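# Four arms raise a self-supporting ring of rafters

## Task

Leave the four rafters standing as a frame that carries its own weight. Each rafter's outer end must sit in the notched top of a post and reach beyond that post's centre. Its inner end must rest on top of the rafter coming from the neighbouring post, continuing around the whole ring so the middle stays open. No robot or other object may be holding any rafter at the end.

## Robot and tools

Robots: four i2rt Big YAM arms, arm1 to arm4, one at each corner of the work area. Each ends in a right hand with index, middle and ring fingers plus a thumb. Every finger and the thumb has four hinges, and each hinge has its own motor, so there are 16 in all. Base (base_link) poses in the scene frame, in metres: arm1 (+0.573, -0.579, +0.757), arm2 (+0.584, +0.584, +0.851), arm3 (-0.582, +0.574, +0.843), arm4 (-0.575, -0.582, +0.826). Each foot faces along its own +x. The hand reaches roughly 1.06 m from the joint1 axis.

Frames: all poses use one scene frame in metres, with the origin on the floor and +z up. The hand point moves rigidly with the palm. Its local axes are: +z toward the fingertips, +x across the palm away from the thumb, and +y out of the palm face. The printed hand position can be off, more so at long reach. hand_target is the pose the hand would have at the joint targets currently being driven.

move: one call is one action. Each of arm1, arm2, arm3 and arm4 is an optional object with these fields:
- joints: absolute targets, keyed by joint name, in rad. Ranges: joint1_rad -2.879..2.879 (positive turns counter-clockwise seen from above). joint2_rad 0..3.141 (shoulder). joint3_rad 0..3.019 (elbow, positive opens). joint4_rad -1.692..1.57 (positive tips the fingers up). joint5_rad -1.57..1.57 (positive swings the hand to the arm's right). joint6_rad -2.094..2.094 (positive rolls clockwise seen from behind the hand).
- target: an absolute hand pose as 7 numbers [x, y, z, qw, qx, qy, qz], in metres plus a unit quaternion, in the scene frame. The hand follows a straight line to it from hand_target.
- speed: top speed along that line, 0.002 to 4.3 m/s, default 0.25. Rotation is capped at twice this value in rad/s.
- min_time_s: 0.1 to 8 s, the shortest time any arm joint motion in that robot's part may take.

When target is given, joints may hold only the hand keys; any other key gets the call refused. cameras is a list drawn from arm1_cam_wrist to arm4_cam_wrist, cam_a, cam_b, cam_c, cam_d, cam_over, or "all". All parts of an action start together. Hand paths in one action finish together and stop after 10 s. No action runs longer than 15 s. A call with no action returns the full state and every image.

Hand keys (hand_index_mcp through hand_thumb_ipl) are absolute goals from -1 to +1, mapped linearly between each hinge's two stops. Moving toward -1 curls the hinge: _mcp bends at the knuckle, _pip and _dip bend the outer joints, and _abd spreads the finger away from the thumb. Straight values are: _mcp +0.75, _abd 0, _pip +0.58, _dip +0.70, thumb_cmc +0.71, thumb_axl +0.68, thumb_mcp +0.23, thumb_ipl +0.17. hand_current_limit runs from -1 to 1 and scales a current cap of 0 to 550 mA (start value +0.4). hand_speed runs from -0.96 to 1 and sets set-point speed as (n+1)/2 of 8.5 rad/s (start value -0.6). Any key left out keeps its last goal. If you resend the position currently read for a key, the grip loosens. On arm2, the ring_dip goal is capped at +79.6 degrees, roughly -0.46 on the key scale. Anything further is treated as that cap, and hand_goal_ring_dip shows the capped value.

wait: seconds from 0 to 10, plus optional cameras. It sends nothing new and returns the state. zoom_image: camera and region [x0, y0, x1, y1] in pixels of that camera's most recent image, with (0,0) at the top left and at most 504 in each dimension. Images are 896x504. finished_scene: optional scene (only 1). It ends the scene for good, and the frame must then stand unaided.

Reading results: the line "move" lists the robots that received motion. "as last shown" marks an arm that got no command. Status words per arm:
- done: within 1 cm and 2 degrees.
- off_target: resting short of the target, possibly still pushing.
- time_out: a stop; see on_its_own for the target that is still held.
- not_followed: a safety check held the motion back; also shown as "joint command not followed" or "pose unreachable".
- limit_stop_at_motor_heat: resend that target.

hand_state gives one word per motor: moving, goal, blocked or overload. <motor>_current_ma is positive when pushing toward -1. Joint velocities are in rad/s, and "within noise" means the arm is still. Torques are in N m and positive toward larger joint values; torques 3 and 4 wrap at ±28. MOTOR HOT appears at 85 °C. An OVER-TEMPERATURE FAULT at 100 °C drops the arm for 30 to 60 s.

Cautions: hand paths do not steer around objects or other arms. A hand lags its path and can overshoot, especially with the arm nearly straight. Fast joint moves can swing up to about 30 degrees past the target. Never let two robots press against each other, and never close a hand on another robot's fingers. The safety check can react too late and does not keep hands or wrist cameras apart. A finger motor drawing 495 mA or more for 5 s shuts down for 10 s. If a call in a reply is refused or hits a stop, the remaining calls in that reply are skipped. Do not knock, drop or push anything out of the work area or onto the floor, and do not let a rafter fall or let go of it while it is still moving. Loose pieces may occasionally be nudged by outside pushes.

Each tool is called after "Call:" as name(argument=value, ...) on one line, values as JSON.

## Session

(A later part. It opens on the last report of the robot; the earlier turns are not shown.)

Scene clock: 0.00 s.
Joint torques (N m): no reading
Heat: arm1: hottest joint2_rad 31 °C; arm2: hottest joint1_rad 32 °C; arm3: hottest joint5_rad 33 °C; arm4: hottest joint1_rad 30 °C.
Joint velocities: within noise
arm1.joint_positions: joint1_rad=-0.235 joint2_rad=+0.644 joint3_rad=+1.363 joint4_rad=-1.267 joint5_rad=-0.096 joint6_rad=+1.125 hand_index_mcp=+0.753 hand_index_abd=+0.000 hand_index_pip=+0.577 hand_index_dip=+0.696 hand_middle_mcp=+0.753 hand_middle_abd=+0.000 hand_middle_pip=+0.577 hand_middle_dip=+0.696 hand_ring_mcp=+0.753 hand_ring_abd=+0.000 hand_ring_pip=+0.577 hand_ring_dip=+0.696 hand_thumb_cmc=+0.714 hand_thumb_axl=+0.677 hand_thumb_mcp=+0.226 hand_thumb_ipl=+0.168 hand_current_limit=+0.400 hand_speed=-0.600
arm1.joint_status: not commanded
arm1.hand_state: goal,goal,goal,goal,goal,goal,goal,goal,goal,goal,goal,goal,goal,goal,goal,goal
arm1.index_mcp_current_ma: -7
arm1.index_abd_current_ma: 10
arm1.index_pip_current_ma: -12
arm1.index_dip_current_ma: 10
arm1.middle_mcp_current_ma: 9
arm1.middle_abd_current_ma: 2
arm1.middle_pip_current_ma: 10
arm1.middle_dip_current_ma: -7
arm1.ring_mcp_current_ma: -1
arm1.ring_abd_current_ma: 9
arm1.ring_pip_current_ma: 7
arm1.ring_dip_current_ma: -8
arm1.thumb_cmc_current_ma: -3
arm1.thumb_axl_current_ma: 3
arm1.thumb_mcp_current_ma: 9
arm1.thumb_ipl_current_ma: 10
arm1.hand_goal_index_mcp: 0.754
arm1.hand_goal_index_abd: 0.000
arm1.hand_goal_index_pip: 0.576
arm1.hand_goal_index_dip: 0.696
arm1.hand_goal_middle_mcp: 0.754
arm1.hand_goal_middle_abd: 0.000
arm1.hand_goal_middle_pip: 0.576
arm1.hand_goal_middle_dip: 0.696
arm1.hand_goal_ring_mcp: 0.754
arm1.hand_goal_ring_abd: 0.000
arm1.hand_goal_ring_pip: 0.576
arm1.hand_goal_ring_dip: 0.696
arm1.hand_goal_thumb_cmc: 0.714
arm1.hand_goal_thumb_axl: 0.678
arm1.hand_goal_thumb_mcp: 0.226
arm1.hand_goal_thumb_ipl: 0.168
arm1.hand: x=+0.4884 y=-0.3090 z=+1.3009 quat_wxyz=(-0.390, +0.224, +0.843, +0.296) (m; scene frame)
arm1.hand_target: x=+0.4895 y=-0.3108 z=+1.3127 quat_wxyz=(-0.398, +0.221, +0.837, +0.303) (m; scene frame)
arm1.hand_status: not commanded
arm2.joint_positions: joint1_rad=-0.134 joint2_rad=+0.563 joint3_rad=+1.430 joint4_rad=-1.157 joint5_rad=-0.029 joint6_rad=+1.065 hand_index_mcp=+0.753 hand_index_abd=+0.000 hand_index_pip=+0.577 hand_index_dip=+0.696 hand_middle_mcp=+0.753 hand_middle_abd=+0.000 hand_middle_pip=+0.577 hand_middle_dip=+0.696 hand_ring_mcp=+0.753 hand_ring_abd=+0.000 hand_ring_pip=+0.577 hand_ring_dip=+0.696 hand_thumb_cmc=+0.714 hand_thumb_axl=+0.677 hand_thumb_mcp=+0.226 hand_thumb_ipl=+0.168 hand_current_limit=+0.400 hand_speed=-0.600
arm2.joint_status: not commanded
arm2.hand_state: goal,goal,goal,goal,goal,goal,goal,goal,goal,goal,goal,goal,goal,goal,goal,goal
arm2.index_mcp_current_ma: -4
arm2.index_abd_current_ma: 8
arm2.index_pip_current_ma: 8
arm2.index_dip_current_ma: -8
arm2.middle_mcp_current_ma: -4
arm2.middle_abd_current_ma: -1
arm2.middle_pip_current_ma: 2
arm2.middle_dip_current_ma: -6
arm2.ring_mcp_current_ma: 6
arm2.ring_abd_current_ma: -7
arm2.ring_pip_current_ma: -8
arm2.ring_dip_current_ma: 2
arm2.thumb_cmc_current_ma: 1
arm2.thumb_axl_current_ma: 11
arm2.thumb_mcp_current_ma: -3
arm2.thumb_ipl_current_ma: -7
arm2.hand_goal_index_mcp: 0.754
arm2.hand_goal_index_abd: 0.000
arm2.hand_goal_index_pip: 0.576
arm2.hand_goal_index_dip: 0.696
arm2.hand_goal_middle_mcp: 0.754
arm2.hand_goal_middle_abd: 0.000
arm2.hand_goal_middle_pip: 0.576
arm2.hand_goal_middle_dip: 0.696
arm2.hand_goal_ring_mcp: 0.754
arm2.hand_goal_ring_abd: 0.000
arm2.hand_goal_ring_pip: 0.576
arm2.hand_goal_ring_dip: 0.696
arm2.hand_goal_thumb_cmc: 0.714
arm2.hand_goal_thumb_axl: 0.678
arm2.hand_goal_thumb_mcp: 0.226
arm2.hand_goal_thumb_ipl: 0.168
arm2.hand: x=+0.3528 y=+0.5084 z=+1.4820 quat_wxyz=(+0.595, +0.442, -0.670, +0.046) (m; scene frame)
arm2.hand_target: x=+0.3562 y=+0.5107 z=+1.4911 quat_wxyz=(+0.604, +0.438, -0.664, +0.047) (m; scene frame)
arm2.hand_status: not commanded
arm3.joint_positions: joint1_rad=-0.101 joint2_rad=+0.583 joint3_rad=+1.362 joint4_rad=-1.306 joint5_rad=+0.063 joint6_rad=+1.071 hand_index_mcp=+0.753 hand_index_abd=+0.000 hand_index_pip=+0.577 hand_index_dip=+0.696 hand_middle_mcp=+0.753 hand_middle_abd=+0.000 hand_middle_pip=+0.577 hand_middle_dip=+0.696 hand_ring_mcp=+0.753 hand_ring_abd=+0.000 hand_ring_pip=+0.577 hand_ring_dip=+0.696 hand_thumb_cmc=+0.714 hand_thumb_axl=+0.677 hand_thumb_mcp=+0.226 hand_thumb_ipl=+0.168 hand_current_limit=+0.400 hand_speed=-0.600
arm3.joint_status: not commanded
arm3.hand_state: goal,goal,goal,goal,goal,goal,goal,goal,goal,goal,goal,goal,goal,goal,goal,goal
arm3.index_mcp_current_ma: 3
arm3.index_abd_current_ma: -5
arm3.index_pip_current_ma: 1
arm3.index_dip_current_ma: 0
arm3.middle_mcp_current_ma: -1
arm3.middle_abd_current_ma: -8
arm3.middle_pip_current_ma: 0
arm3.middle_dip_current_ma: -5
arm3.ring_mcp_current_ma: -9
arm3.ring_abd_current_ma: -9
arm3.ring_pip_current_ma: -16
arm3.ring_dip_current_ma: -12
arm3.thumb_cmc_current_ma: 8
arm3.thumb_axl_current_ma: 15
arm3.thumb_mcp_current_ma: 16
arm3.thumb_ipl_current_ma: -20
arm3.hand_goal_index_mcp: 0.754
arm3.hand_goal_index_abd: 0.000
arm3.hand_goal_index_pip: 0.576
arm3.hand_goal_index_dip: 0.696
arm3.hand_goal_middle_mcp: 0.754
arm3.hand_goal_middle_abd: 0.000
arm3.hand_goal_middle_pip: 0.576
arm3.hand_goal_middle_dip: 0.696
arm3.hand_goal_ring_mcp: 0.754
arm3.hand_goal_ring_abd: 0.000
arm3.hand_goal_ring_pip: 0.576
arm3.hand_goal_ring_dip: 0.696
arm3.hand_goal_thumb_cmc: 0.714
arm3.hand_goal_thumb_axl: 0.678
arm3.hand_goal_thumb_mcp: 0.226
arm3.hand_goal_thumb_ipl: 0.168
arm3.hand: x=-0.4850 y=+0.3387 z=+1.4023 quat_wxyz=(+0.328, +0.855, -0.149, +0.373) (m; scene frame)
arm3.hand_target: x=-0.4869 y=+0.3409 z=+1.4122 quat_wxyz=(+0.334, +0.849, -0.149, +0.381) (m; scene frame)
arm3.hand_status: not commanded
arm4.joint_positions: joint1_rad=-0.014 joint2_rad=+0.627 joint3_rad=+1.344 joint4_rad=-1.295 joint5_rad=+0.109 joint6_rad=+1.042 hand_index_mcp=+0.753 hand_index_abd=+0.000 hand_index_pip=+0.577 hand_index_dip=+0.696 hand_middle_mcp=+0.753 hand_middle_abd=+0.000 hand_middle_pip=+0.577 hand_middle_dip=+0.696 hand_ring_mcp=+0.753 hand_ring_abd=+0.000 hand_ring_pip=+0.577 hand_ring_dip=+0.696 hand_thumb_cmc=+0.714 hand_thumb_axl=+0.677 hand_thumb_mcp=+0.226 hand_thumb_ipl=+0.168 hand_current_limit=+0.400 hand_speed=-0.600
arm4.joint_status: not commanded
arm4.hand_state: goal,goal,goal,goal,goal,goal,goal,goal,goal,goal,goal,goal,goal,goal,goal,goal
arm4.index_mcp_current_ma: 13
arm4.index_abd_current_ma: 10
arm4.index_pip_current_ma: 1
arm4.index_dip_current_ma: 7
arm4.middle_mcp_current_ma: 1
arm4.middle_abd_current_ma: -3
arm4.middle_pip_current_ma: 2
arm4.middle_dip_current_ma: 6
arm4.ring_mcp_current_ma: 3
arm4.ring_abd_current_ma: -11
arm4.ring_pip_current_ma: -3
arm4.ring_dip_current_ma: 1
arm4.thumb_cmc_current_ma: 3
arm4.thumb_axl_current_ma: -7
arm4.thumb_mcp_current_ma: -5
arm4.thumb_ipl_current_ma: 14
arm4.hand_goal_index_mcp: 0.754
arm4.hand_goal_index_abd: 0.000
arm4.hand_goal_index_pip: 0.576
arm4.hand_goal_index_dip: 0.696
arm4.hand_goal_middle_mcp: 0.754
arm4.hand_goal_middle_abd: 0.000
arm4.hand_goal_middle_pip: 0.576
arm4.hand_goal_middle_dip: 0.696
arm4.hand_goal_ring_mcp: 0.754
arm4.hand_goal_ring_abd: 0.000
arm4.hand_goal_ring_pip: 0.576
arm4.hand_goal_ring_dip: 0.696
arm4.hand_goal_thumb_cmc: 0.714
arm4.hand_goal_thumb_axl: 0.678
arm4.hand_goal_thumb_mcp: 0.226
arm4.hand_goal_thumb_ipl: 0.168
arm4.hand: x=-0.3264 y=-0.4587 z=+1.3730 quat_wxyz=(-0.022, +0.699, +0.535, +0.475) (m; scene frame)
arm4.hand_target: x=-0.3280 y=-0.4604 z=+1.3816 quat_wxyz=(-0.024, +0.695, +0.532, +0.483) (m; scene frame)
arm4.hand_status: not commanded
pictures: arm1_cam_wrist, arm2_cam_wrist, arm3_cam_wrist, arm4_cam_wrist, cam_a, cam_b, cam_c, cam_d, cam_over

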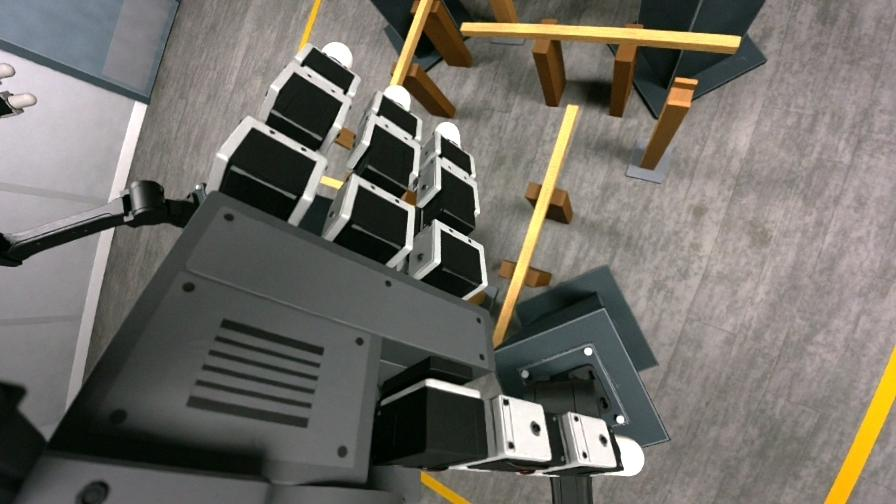

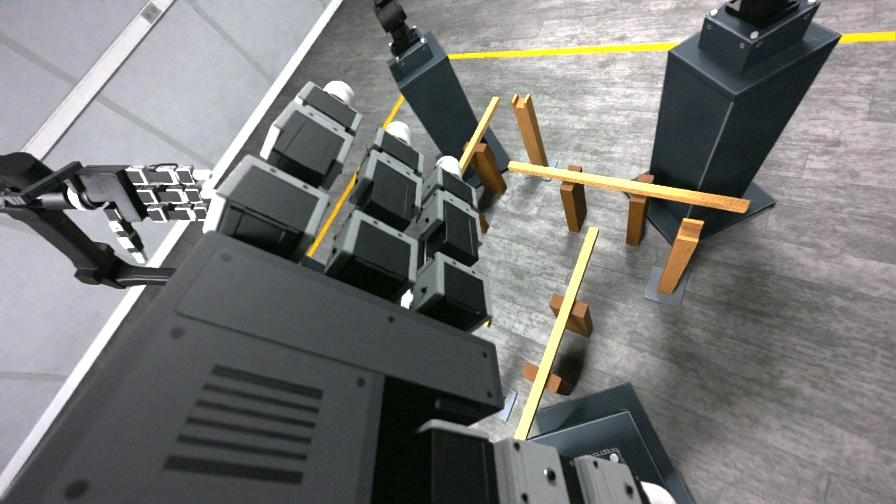

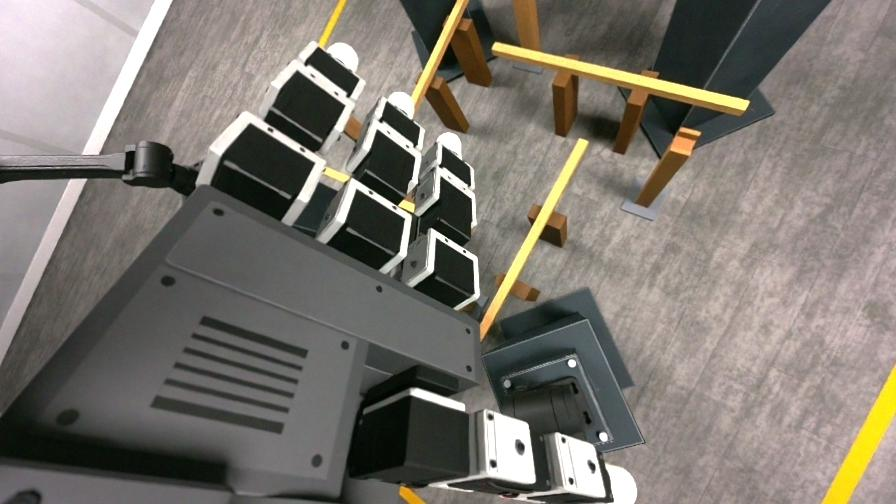

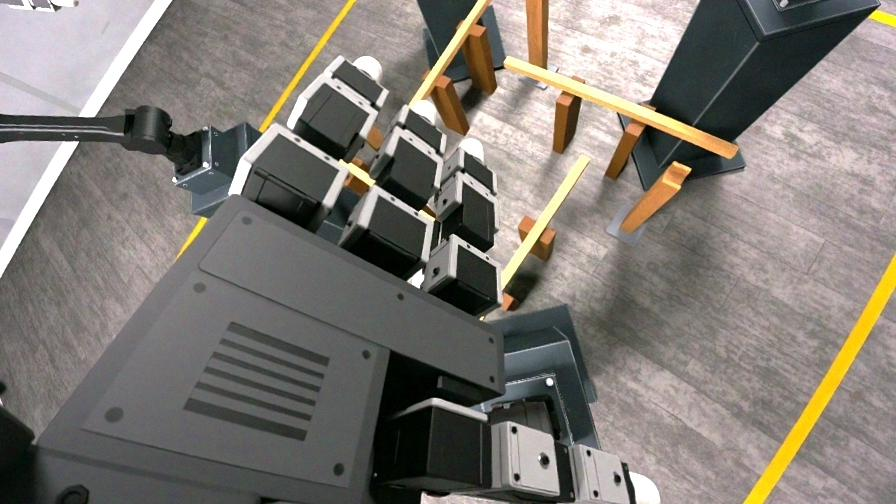

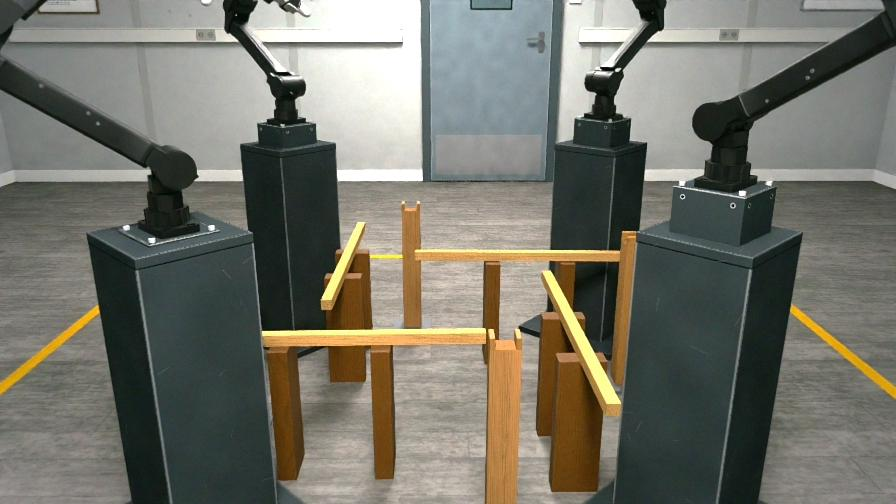

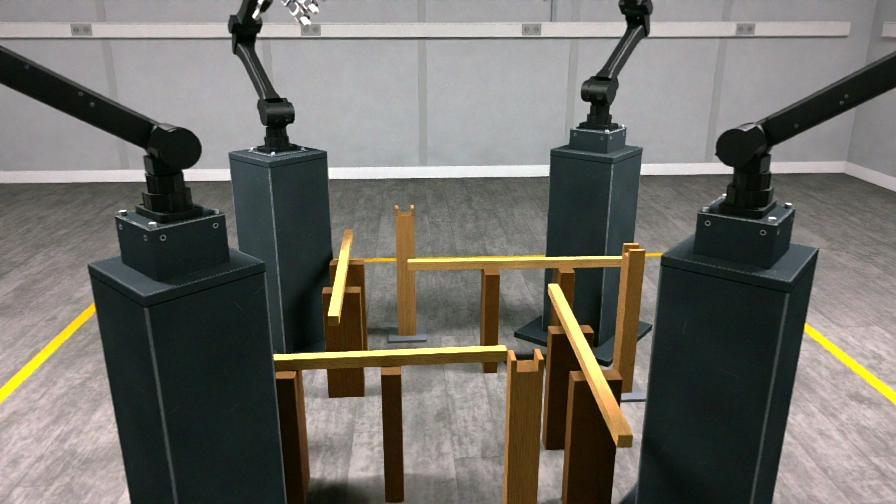

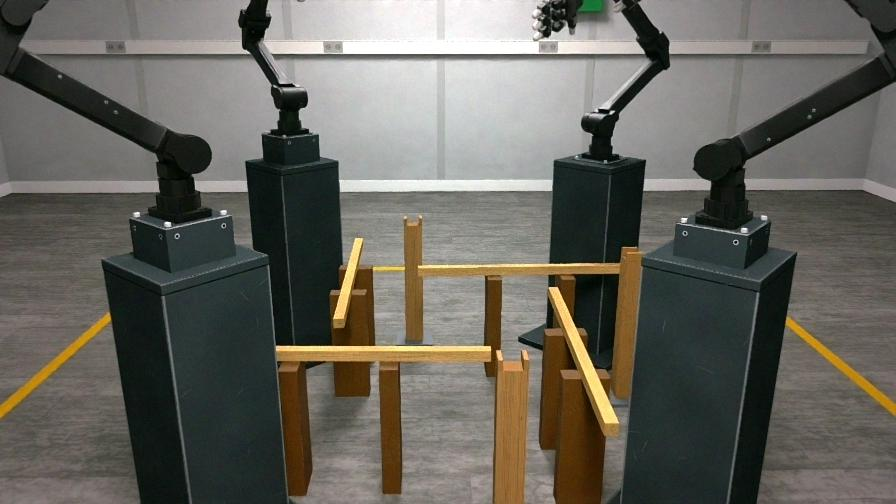

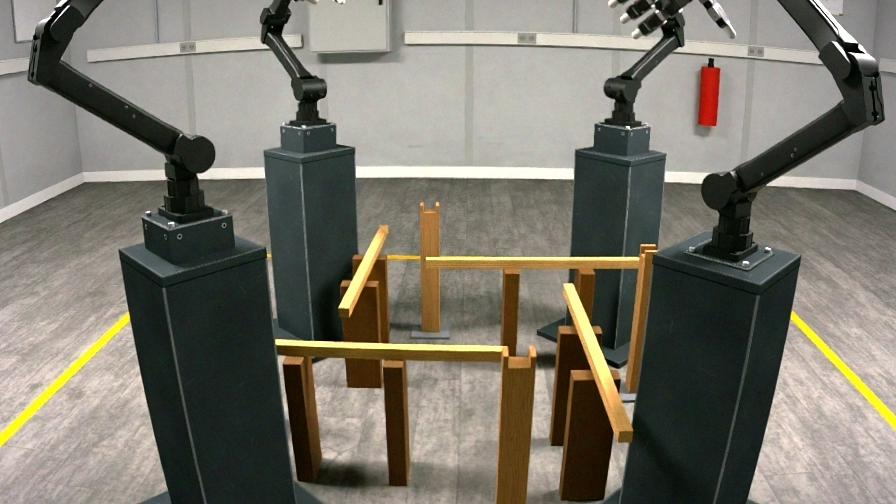

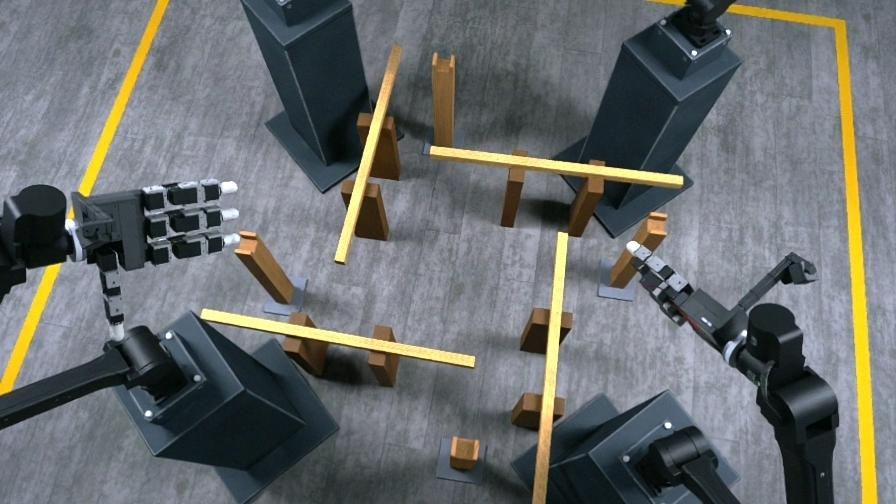

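Call:
move(arm1={"target": [0.427, -0.293, 0.85, 0, 0.7071, -0.7071, 0], "speed": 0.25, "joints": {"hand_thumb_cmc": -0.57}}, arm2={"target": [0.293, 0.427, 0.85, 0, 1, 0, 0], "speed": 0.25, "joints": {"hand_thumb_cmc": -0.57}}, arm3={"target": [-0.427, 0.293, 0.85, 0, 0.7071, 0.7071, 0], "speed": 0.25, "joints": {"hand_thumb_cmc": -0.57}}, arm4={"target": [-0.293, -0.427, 0.85, 0, 0, 1, 0], "speed": 0.25, "joints": {"hand_thumb_cmc": -0.57}}, cameras=["all"])

Scene clock: 212.17 s.
Joint torques (N m): arm1=[1.67 -5.01 7.77 0.8 -0.13 -0.17] | arm2=[0.26 -7.71 5.74 0.92 -0.11 -0.09] | arm3=[-0.73 -2.73 6.26 0.39 0 0.03] | arm4=[0.91 -4.48 7.27 0.68 -0.06 -0.11]
Heat: arm1: hottest joint3_rad 44 °C; arm2: hottest joint3_rad 38 °C; arm3: hottest joint3_rad 36 °C; arm4: hottest joint3_rad 39 °C.
move: arm1 done; arm2 done; arm3 done; arm4 off_target
Joint velocities: within noise
arm1.joint_positions: joint1_rad=-0.570 joint2_rad=+1.126 joint3_rad=+0.698 joint4_rad=-1.143 joint5_rad=-0.006 joint6_rad=-1.331 hand_index_mcp=+0.751 hand_index_abd=+0.001 hand_index_pip=+0.574 hand_index_dip=+0.696 hand_middle_mcp=+0.751 hand_middle_abd=+0.001 hand_middle_pip=+0.572 hand_middle_dip=+0.696 hand_ring_mcp=+0.752 hand_ring_abd=+0.000 hand_ring_pip=+0.574 hand_ring_dip=+0.696 hand_thumb_cmc=-0.560 hand_thumb_axl=+0.677 hand_thumb_mcp=+0.220 hand_thumb_ipl=+0.168 hand_current_limit=+0.400 hand_speed=-0.600
arm1.joint_status: all done
arm1.hand_state: goal,goal,goal,goal,goal,goal,goal,goal,goal,goal,goal,goal,goal,goal,goal,goal
arm1.index_mcp_current_ma: -13
arm1.index_abd_current_ma: -13
arm1.index_pip_current_ma: -13
arm1.index_dip_current_ma: 9
arm1.middle_mcp_current_ma: 3
arm1.middle_abd_current_ma: 11
arm1.middle_pip_current_ma: -9
arm1.middle_dip_current_ma: 5
arm1.ring_mcp_current_ma: -6
arm1.ring_abd_current_ma: -18
arm1.ring_pip_current_ma: -1
arm1.ring_dip_current_ma: 1
arm1.thumb_cmc_current_ma: 6
arm1.thumb_axl_current_ma: -3
arm1.thumb_mcp_current_ma: -9
arm1.thumb_ipl_current_ma: -1
arm1.hand_goal_index_mcp: 0.754
arm1.hand_goal_index_abd: 0.000
arm1.hand_goal_index_pip: 0.576
arm1.hand_goal_index_dip: 0.696
arm1.hand_goal_middle_mcp: 0.754
arm1.hand_goal_middle_abd: 0.000
arm1.hand_goal_middle_pip: 0.576
arm1.hand_goal_middle_dip: 0.696
arm1.hand_goal_ring_mcp: 0.754
arm1.hand_goal_ring_abd: 0.000
arm1.hand_goal_ring_pip: 0.576
arm1.hand_goal_ring_dip: 0.696
arm1.hand_goal_thumb_cmc: -0.570
arm1.hand_goal_thumb_axl: 0.678
arm1.hand_goal_thumb_mcp: 0.226
arm1.hand_goal_thumb_ipl: 0.168
arm1.hand: x=+0.4308 y=-0.2930 z=+0.8523 quat_wxyz=(-0.002, -0.698, +0.716, +0.000)
arm1.hand_target: x=+0.4270 y=-0.2931 z=+0.8501 quat_wxyz=(+0.000, -0.707, +0.707, +0.000)
arm1.hand_status: done (0.004 m and 1.4 deg from the pose sent, 0.455 m and 128.1 deg at the start)
arm2.joint_positions: joint1_rad=-0.516 joint2_rad=+1.342 joint3_rad=+0.573 joint4_rad=-0.799 joint5_rad=-0.010 joint6_rad=-1.304 hand_index_mcp=+0.750 hand_index_abd=+0.000 hand_index_pip=+0.574 hand_index_dip=+0.696 hand_middle_mcp=+0.753 hand_middle_abd=+0.001 hand_middle_pip=+0.576 hand_middle_dip=+0.696 hand_ring_mcp=+0.752 hand_ring_abd=+0.001 hand_ring_pip=+0.573 hand_ring_dip=+0.696 hand_thumb_cmc=-0.565 hand_thumb_axl=+0.677 hand_thumb_mcp=+0.224 hand_thumb_ipl=+0.168 hand_current_limit=+0.400 hand_speed=-0.600
arm2.joint_status: all done
arm2.hand_state: goal,goal,goal,goal,goal,goal,goal,goal,goal,goal,goal,goal,goal,goal,goal,goal
arm2.index_mcp_current_ma: -13
arm2.index_abd_current_ma: 4
arm2.index_pip_current_ma: -2
arm2.index_dip_current_ma: -5
arm2.middle_mcp_current_ma: -3
arm2.middle_abd_current_ma: 0
arm2.middle_pip_current_ma: 1
arm2.middle_dip_current_ma: -4
arm2.ring_mcp_current_ma: 2
arm2.ring_abd_current_ma: -11
arm2.ring_pip_current_ma: -10
arm2.ring_dip_current_ma: 6
arm2.thumb_cmc_current_ma: 16
arm2.thumb_axl_current_ma: 13
arm2.thumb_mcp_current_ma: -9
arm2.thumb_ipl_current_ma: -9
arm2.hand_goal_index_mcp: 0.754
arm2.hand_goal_index_abd: 0.000
arm2.hand_goal_index_pip: 0.576
arm2.hand_goal_index_dip: 0.696
arm2.hand_goal_middle_mcp: 0.754
arm2.hand_goal_middle_abd: 0.000
arm2.hand_goal_middle_pip: 0.576
arm2.hand_goal_middle_dip: 0.696
arm2.hand_goal_ring_mcp: 0.754
arm2.hand_goal_ring_abd: 0.000
arm2.hand_goal_ring_pip: 0.576
arm2.hand_goal_ring_dip: 0.696
arm2.hand_goal_thumb_cmc: -0.570
arm2.hand_goal_thumb_axl: 0.678
arm2.hand_goal_thumb_mcp: 0.226
arm2.hand_goal_thumb_ipl: 0.168
arm2.hand: x=+0.2918 y=+0.4294 z=+0.8542 quat_wxyz=(+0.002, +1.000, -0.008, -0.002)
arm2.hand_target: x=+0.2931 y=+0.4270 z=+0.8501 quat_wxyz=(+0.000, +1.000, +0.000, +0.000)
arm2.hand_status: done (0.005 m and 1.0 deg from the pose sent, 0.640 m and 127.6 deg at the start)
arm3.joint_positions: joint1_rad=-0.608 joint2_rad=+1.285 joint3_rad=+0.559 joint4_rad=-0.836 joint5_rad=-0.015 joint6_rad=-1.302 hand_index_mcp=+0.753 hand_index_abd=+0.000 hand_index_pip=+0.574 hand_index_dip=+0.696 hand_middle_mcp=+0.753 hand_middle_abd=+0.000 hand_middle_pip=+0.570 hand_middle_dip=+0.696 hand_ring_mcp=+0.751 hand_ring_abd=+0.000 hand_ring_pip=+0.573 hand_ring_dip=+0.696 hand_thumb_cmc=-0.560 hand_thumb_axl=+0.677 hand_thumb_mcp=+0.221 hand_thumb_ipl=+0.168 hand_current_limit=+0.400 hand_speed=-0.600
arm3.joint_status: all done
arm3.hand_state: goal,goal,goal,goal,goal,goal,goal,goal,goal,goal,goal,goal,goal,goal,goal,goal
arm3.index_mcp_current_ma: 4
arm3.index_abd_current_ma: 10
arm3.index_pip_current_ma: 10
arm3.index_dip_current_ma: -11
arm3.middle_mcp_current_ma: 12
arm3.middle_abd_current_ma: 1
arm3.middle_pip_current_ma: 12
arm3.middle_dip_current_ma: -6
arm3.ring_mcp_current_ma: -6
arm3.ring_abd_current_ma: 9
arm3.ring_pip_current_ma: -18
arm3.ring_dip_current_ma: 1
arm3.thumb_cmc_current_ma: 19
arm3.thumb_axl_current_ma: -4
arm3.thumb_mcp_current_ma: -6
arm3.thumb_ipl_current_ma: 3
arm3.hand_goal_index_mcp: 0.754
arm3.hand_goal_index_abd: 0.000
arm3.hand_goal_index_pip: 0.576
arm3.hand_goal_index_dip: 0.696
arm3.hand_goal_middle_mcp: 0.754
arm3.hand_goal_middle_abd: 0.000
arm3.hand_goal_middle_pip: 0.576
arm3.hand_goal_middle_dip: 0.696
arm3.hand_goal_ring_mcp: 0.754
arm3.hand_goal_ring_abd: 0.000
arm3.hand_goal_ring_pip: 0.576
arm3.hand_goal_ring_dip: 0.696
arm3.hand_goal_thumb_cmc: -0.570
arm3.hand_goal_thumb_axl: 0.678
arm3.hand_goal_thumb_mcp: 0.226
arm3.hand_goal_thumb_ipl: 0.168
arm3.hand: x=-0.4294 y=+0.2901 z=+0.8551 quat_wxyz=(+0.005, +0.714, +0.700, -0.001)
arm3.hand_target: x=-0.4271 y=+0.2930 z=+0.8502 quat_wxyz=(+0.000, +0.707, +0.707, +0.000)
arm3.hand_status: done (0.006 m and 1.3 deg from the pose sent, 0.557 m and 120.1 deg at the start)
arm4.joint_positions: joint1_rad=-0.599 joint2_rad=+1.239 joint3_rad=+0.596 joint4_rad=-0.905 joint5_rad=-0.011 joint6_rad=-1.298 hand_index_mcp=+0.753 hand_index_abd=+0.000 hand_index_pip=+0.573 hand_index_dip=+0.696 hand_middle_mcp=+0.753 hand_middle_abd=+0.000 hand_middle_pip=+0.574 hand_middle_dip=+0.696 hand_ring_mcp=+0.755 hand_ring_abd=+0.000 hand_ring_pip=+0.576 hand_ring_dip=+0.696 hand_thumb_cmc=-0.563 hand_thumb_axl=+0.677 hand_thumb_mcp=+0.223 hand_thumb_ipl=+0.168 hand_current_limit=+0.400 hand_speed=-0.600
arm4.joint_status: all done
arm4.hand_state: goal,goal,goal,goal,goal,goal,goal,goal,goal,goal,goal,goal,goal,goal,goal,goal
arm4.index_mcp_current_ma: 9
arm4.index_abd_current_ma: 5
arm4.index_pip_current_ma: -10
arm4.index_dip_current_ma: -7
arm4.middle_mcp_current_ma: -4
arm4.middle_abd_current_ma: -7
arm4.middle_pip_current_ma: -6
arm4.middle_dip_current_ma: 4
arm4.ring_mcp_current_ma: 11
arm4.ring_abd_current_ma: -18
arm4.ring_pip_current_ma: -12
arm4.ring_dip_current_ma: -7
arm4.thumb_cmc_current_ma: 13
arm4.thumb_axl_current_ma: -8
arm4.thumb_mcp_current_ma: -11
arm4.thumb_ipl_current_ma: 17
arm4.hand_goal_index_mcp: 0.754
arm4.hand_goal_index_abd: 0.000
arm4.hand_goal_index_pip: 0.576
arm4.hand_goal_index_dip: 0.696
arm4.hand_goal_middle_mcp: 0.754
arm4.hand_goal_middle_abd: 0.000
arm4.hand_goal_middle_pip: 0.576
arm4.hand_goal_middle_dip: 0.696
arm4.hand_goal_ring_mcp: 0.754
arm4.hand_goal_ring_abd: 0.000
arm4.hand_goal_ring_pip: 0.576
arm4.hand_goal_ring_dip: 0.696
arm4.hand_goal_thumb_cmc: -0.570
arm4.hand_goal_thumb_axl: 0.678
arm4.hand_goal_thumb_mcp: 0.226
arm4.hand_goal_thumb_ipl: 0.168
arm4.hand: x=-0.2848 y=-0.4284 z=+0.8602 quat_wxyz=(+0.009, +0.011, +1.000, +0.004)
arm4.hand_target: x=-0.2932 y=-0.4273 z=+0.8504 quat_wxyz=(+0.000, +0.000, +1.000, +0.000)
arm4.hand_status: off_target (0.013 m and 1.8 deg from the pose sent, 0.525 m and 115.3 deg at the start)
pictures: arm1_cam_wrist, arm2_cam_wrist, arm3_cam_wrist, arm4_cam_wrist, cam_a, cam_b, cam_c, cam_d, cam_over

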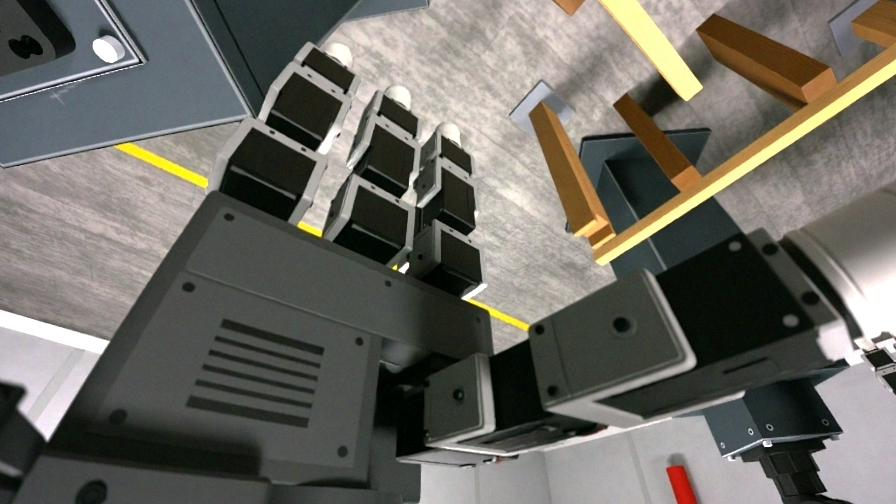

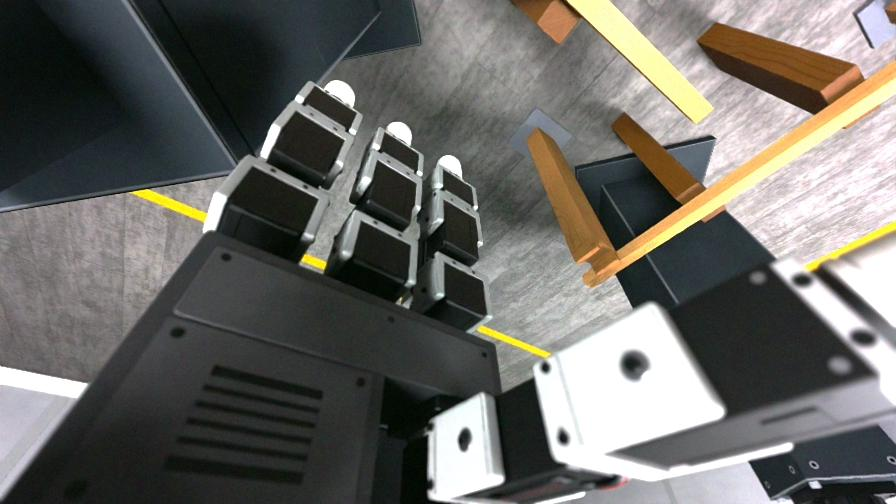

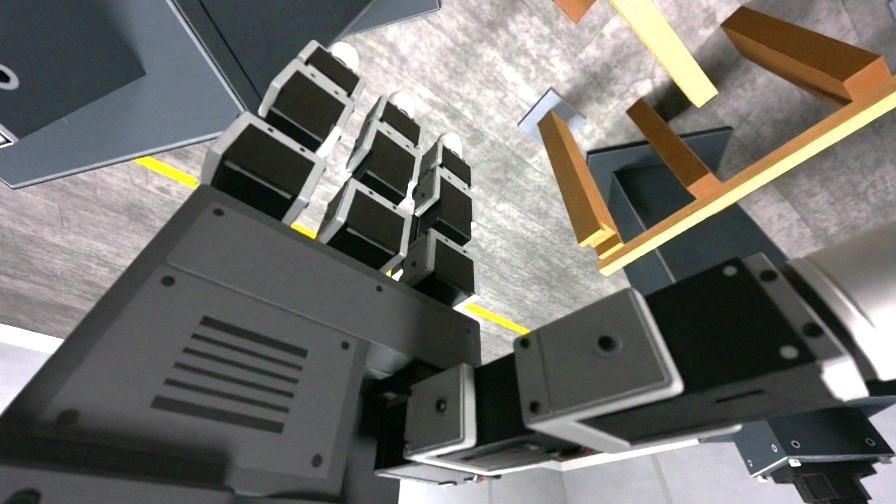

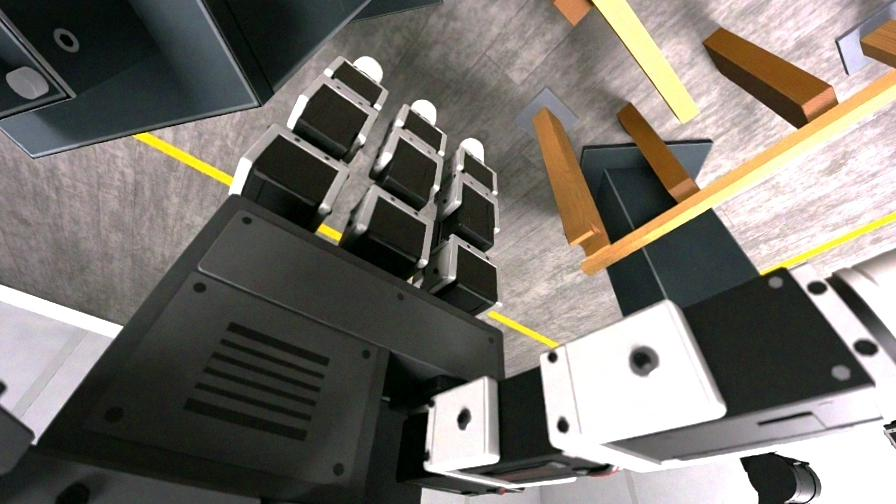

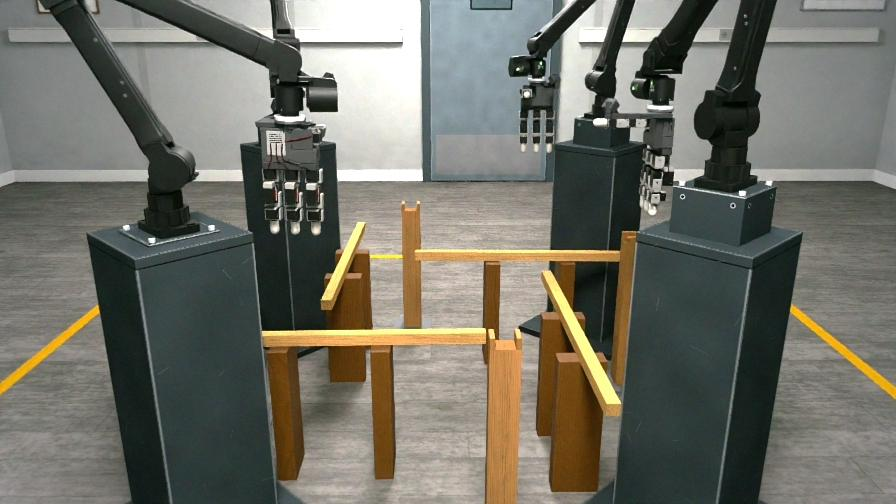

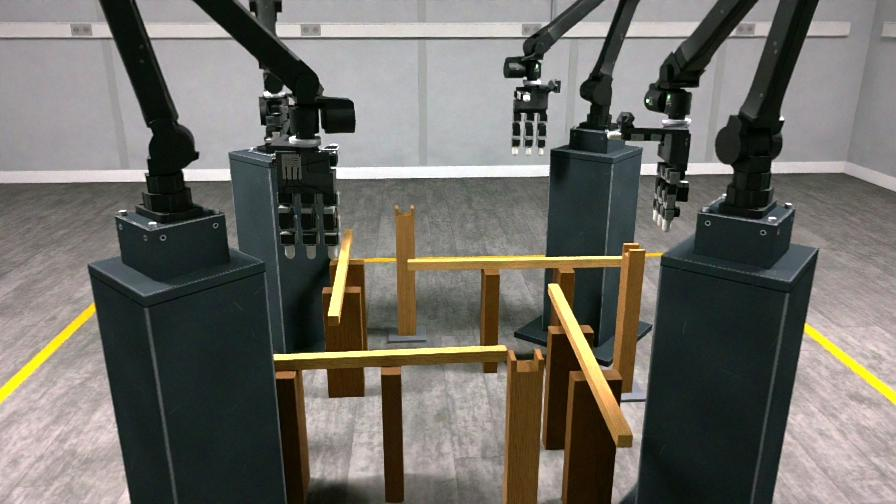

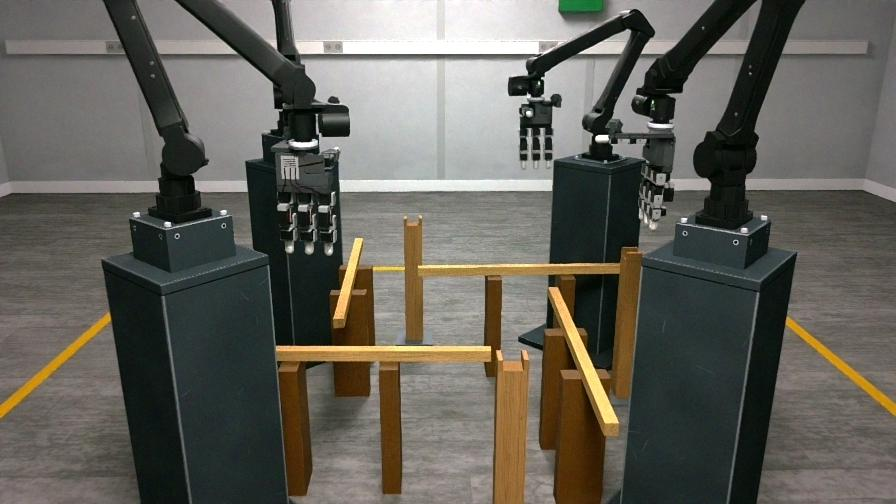

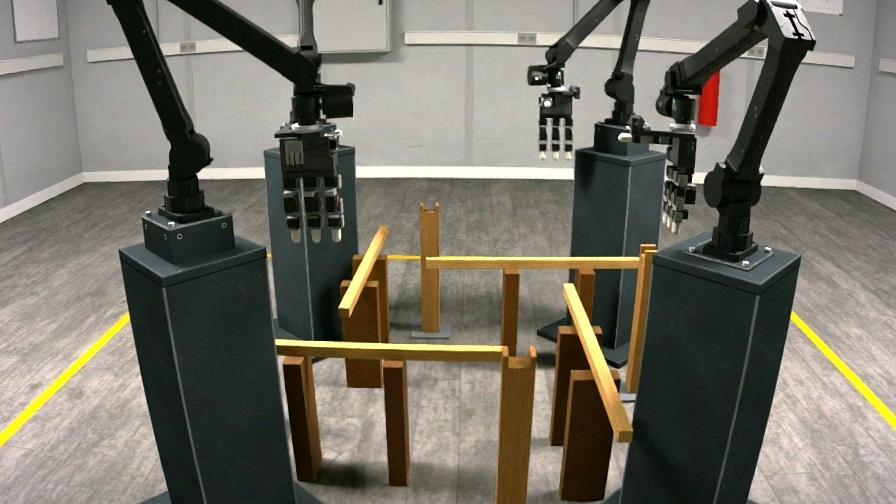

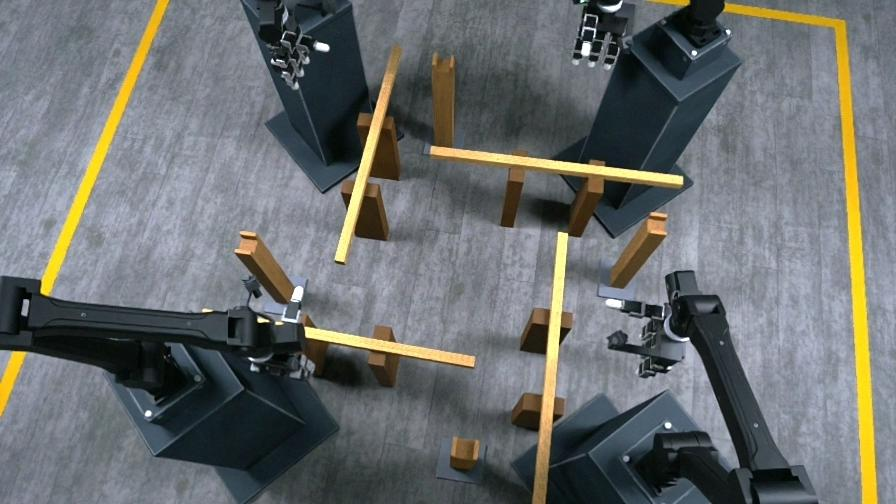

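Call:
zoom_image(camera="cam_a", region=[240, 100, 360, 250])

Call:
zoom_image(camera="cam_a", region=[500, 60, 700, 230])

Call:
zoom_image(camera="cam_b", region=[250, 80, 370, 270])

Call:
zoom_image(camera="cam_b", region=[500, 60, 700, 240])

Call:
zoom_image(camera="cam_c", region=[260, 100, 380, 270])

Call:
zoom_image(camera="cam_c", region=[500, 60, 700, 240])

Call:
zoom_image(camera="cam_d", region=[260, 100, 380, 250])

Call:
zoom_image(camera="cam_d", region=[520, 60, 720, 250])

Scaled by 3.360.

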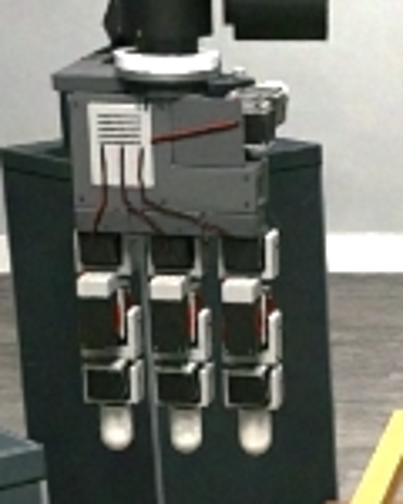

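Scaled by 2.520.

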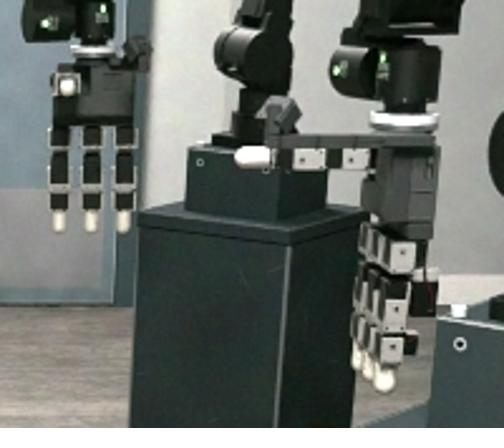

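Scaled by 2.653.

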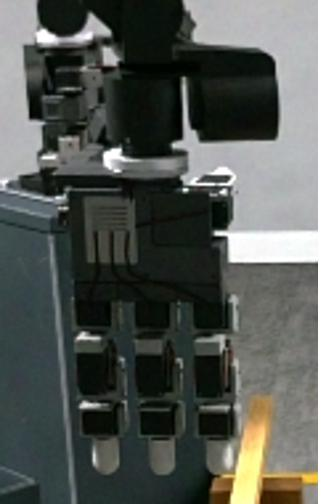

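Scaled by 2.520.

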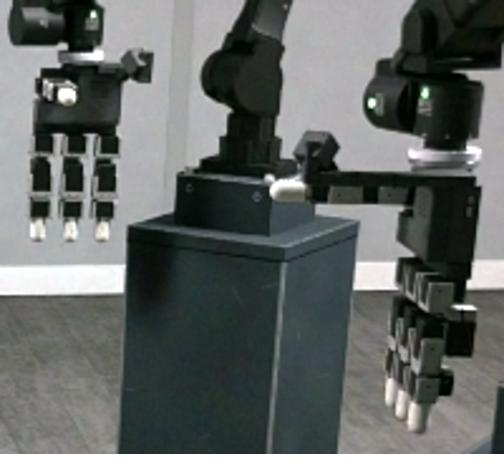

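Scaled by 2.965.

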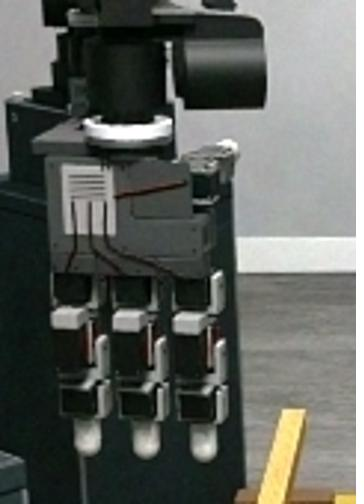

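Scaled by 2.520.

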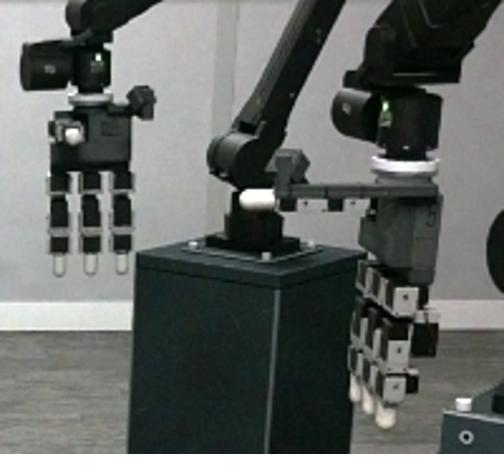

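Scaled by 3.360.

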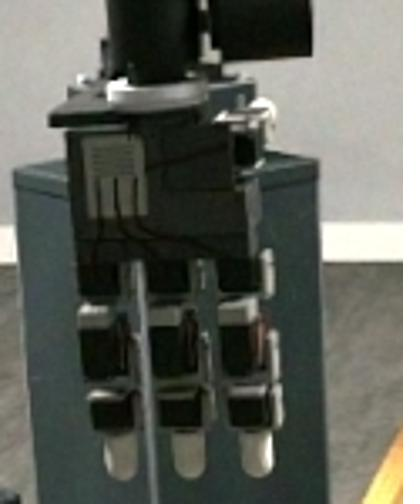

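Scaled by 2.520.

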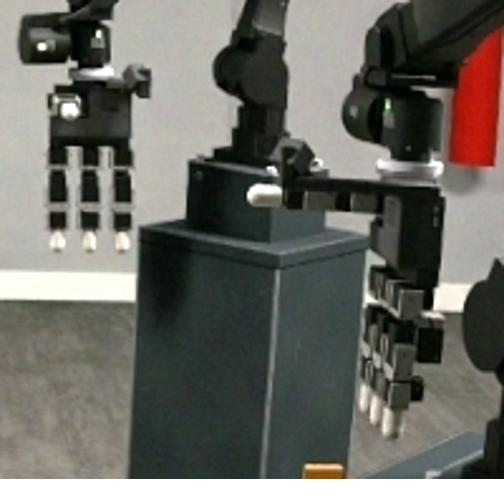

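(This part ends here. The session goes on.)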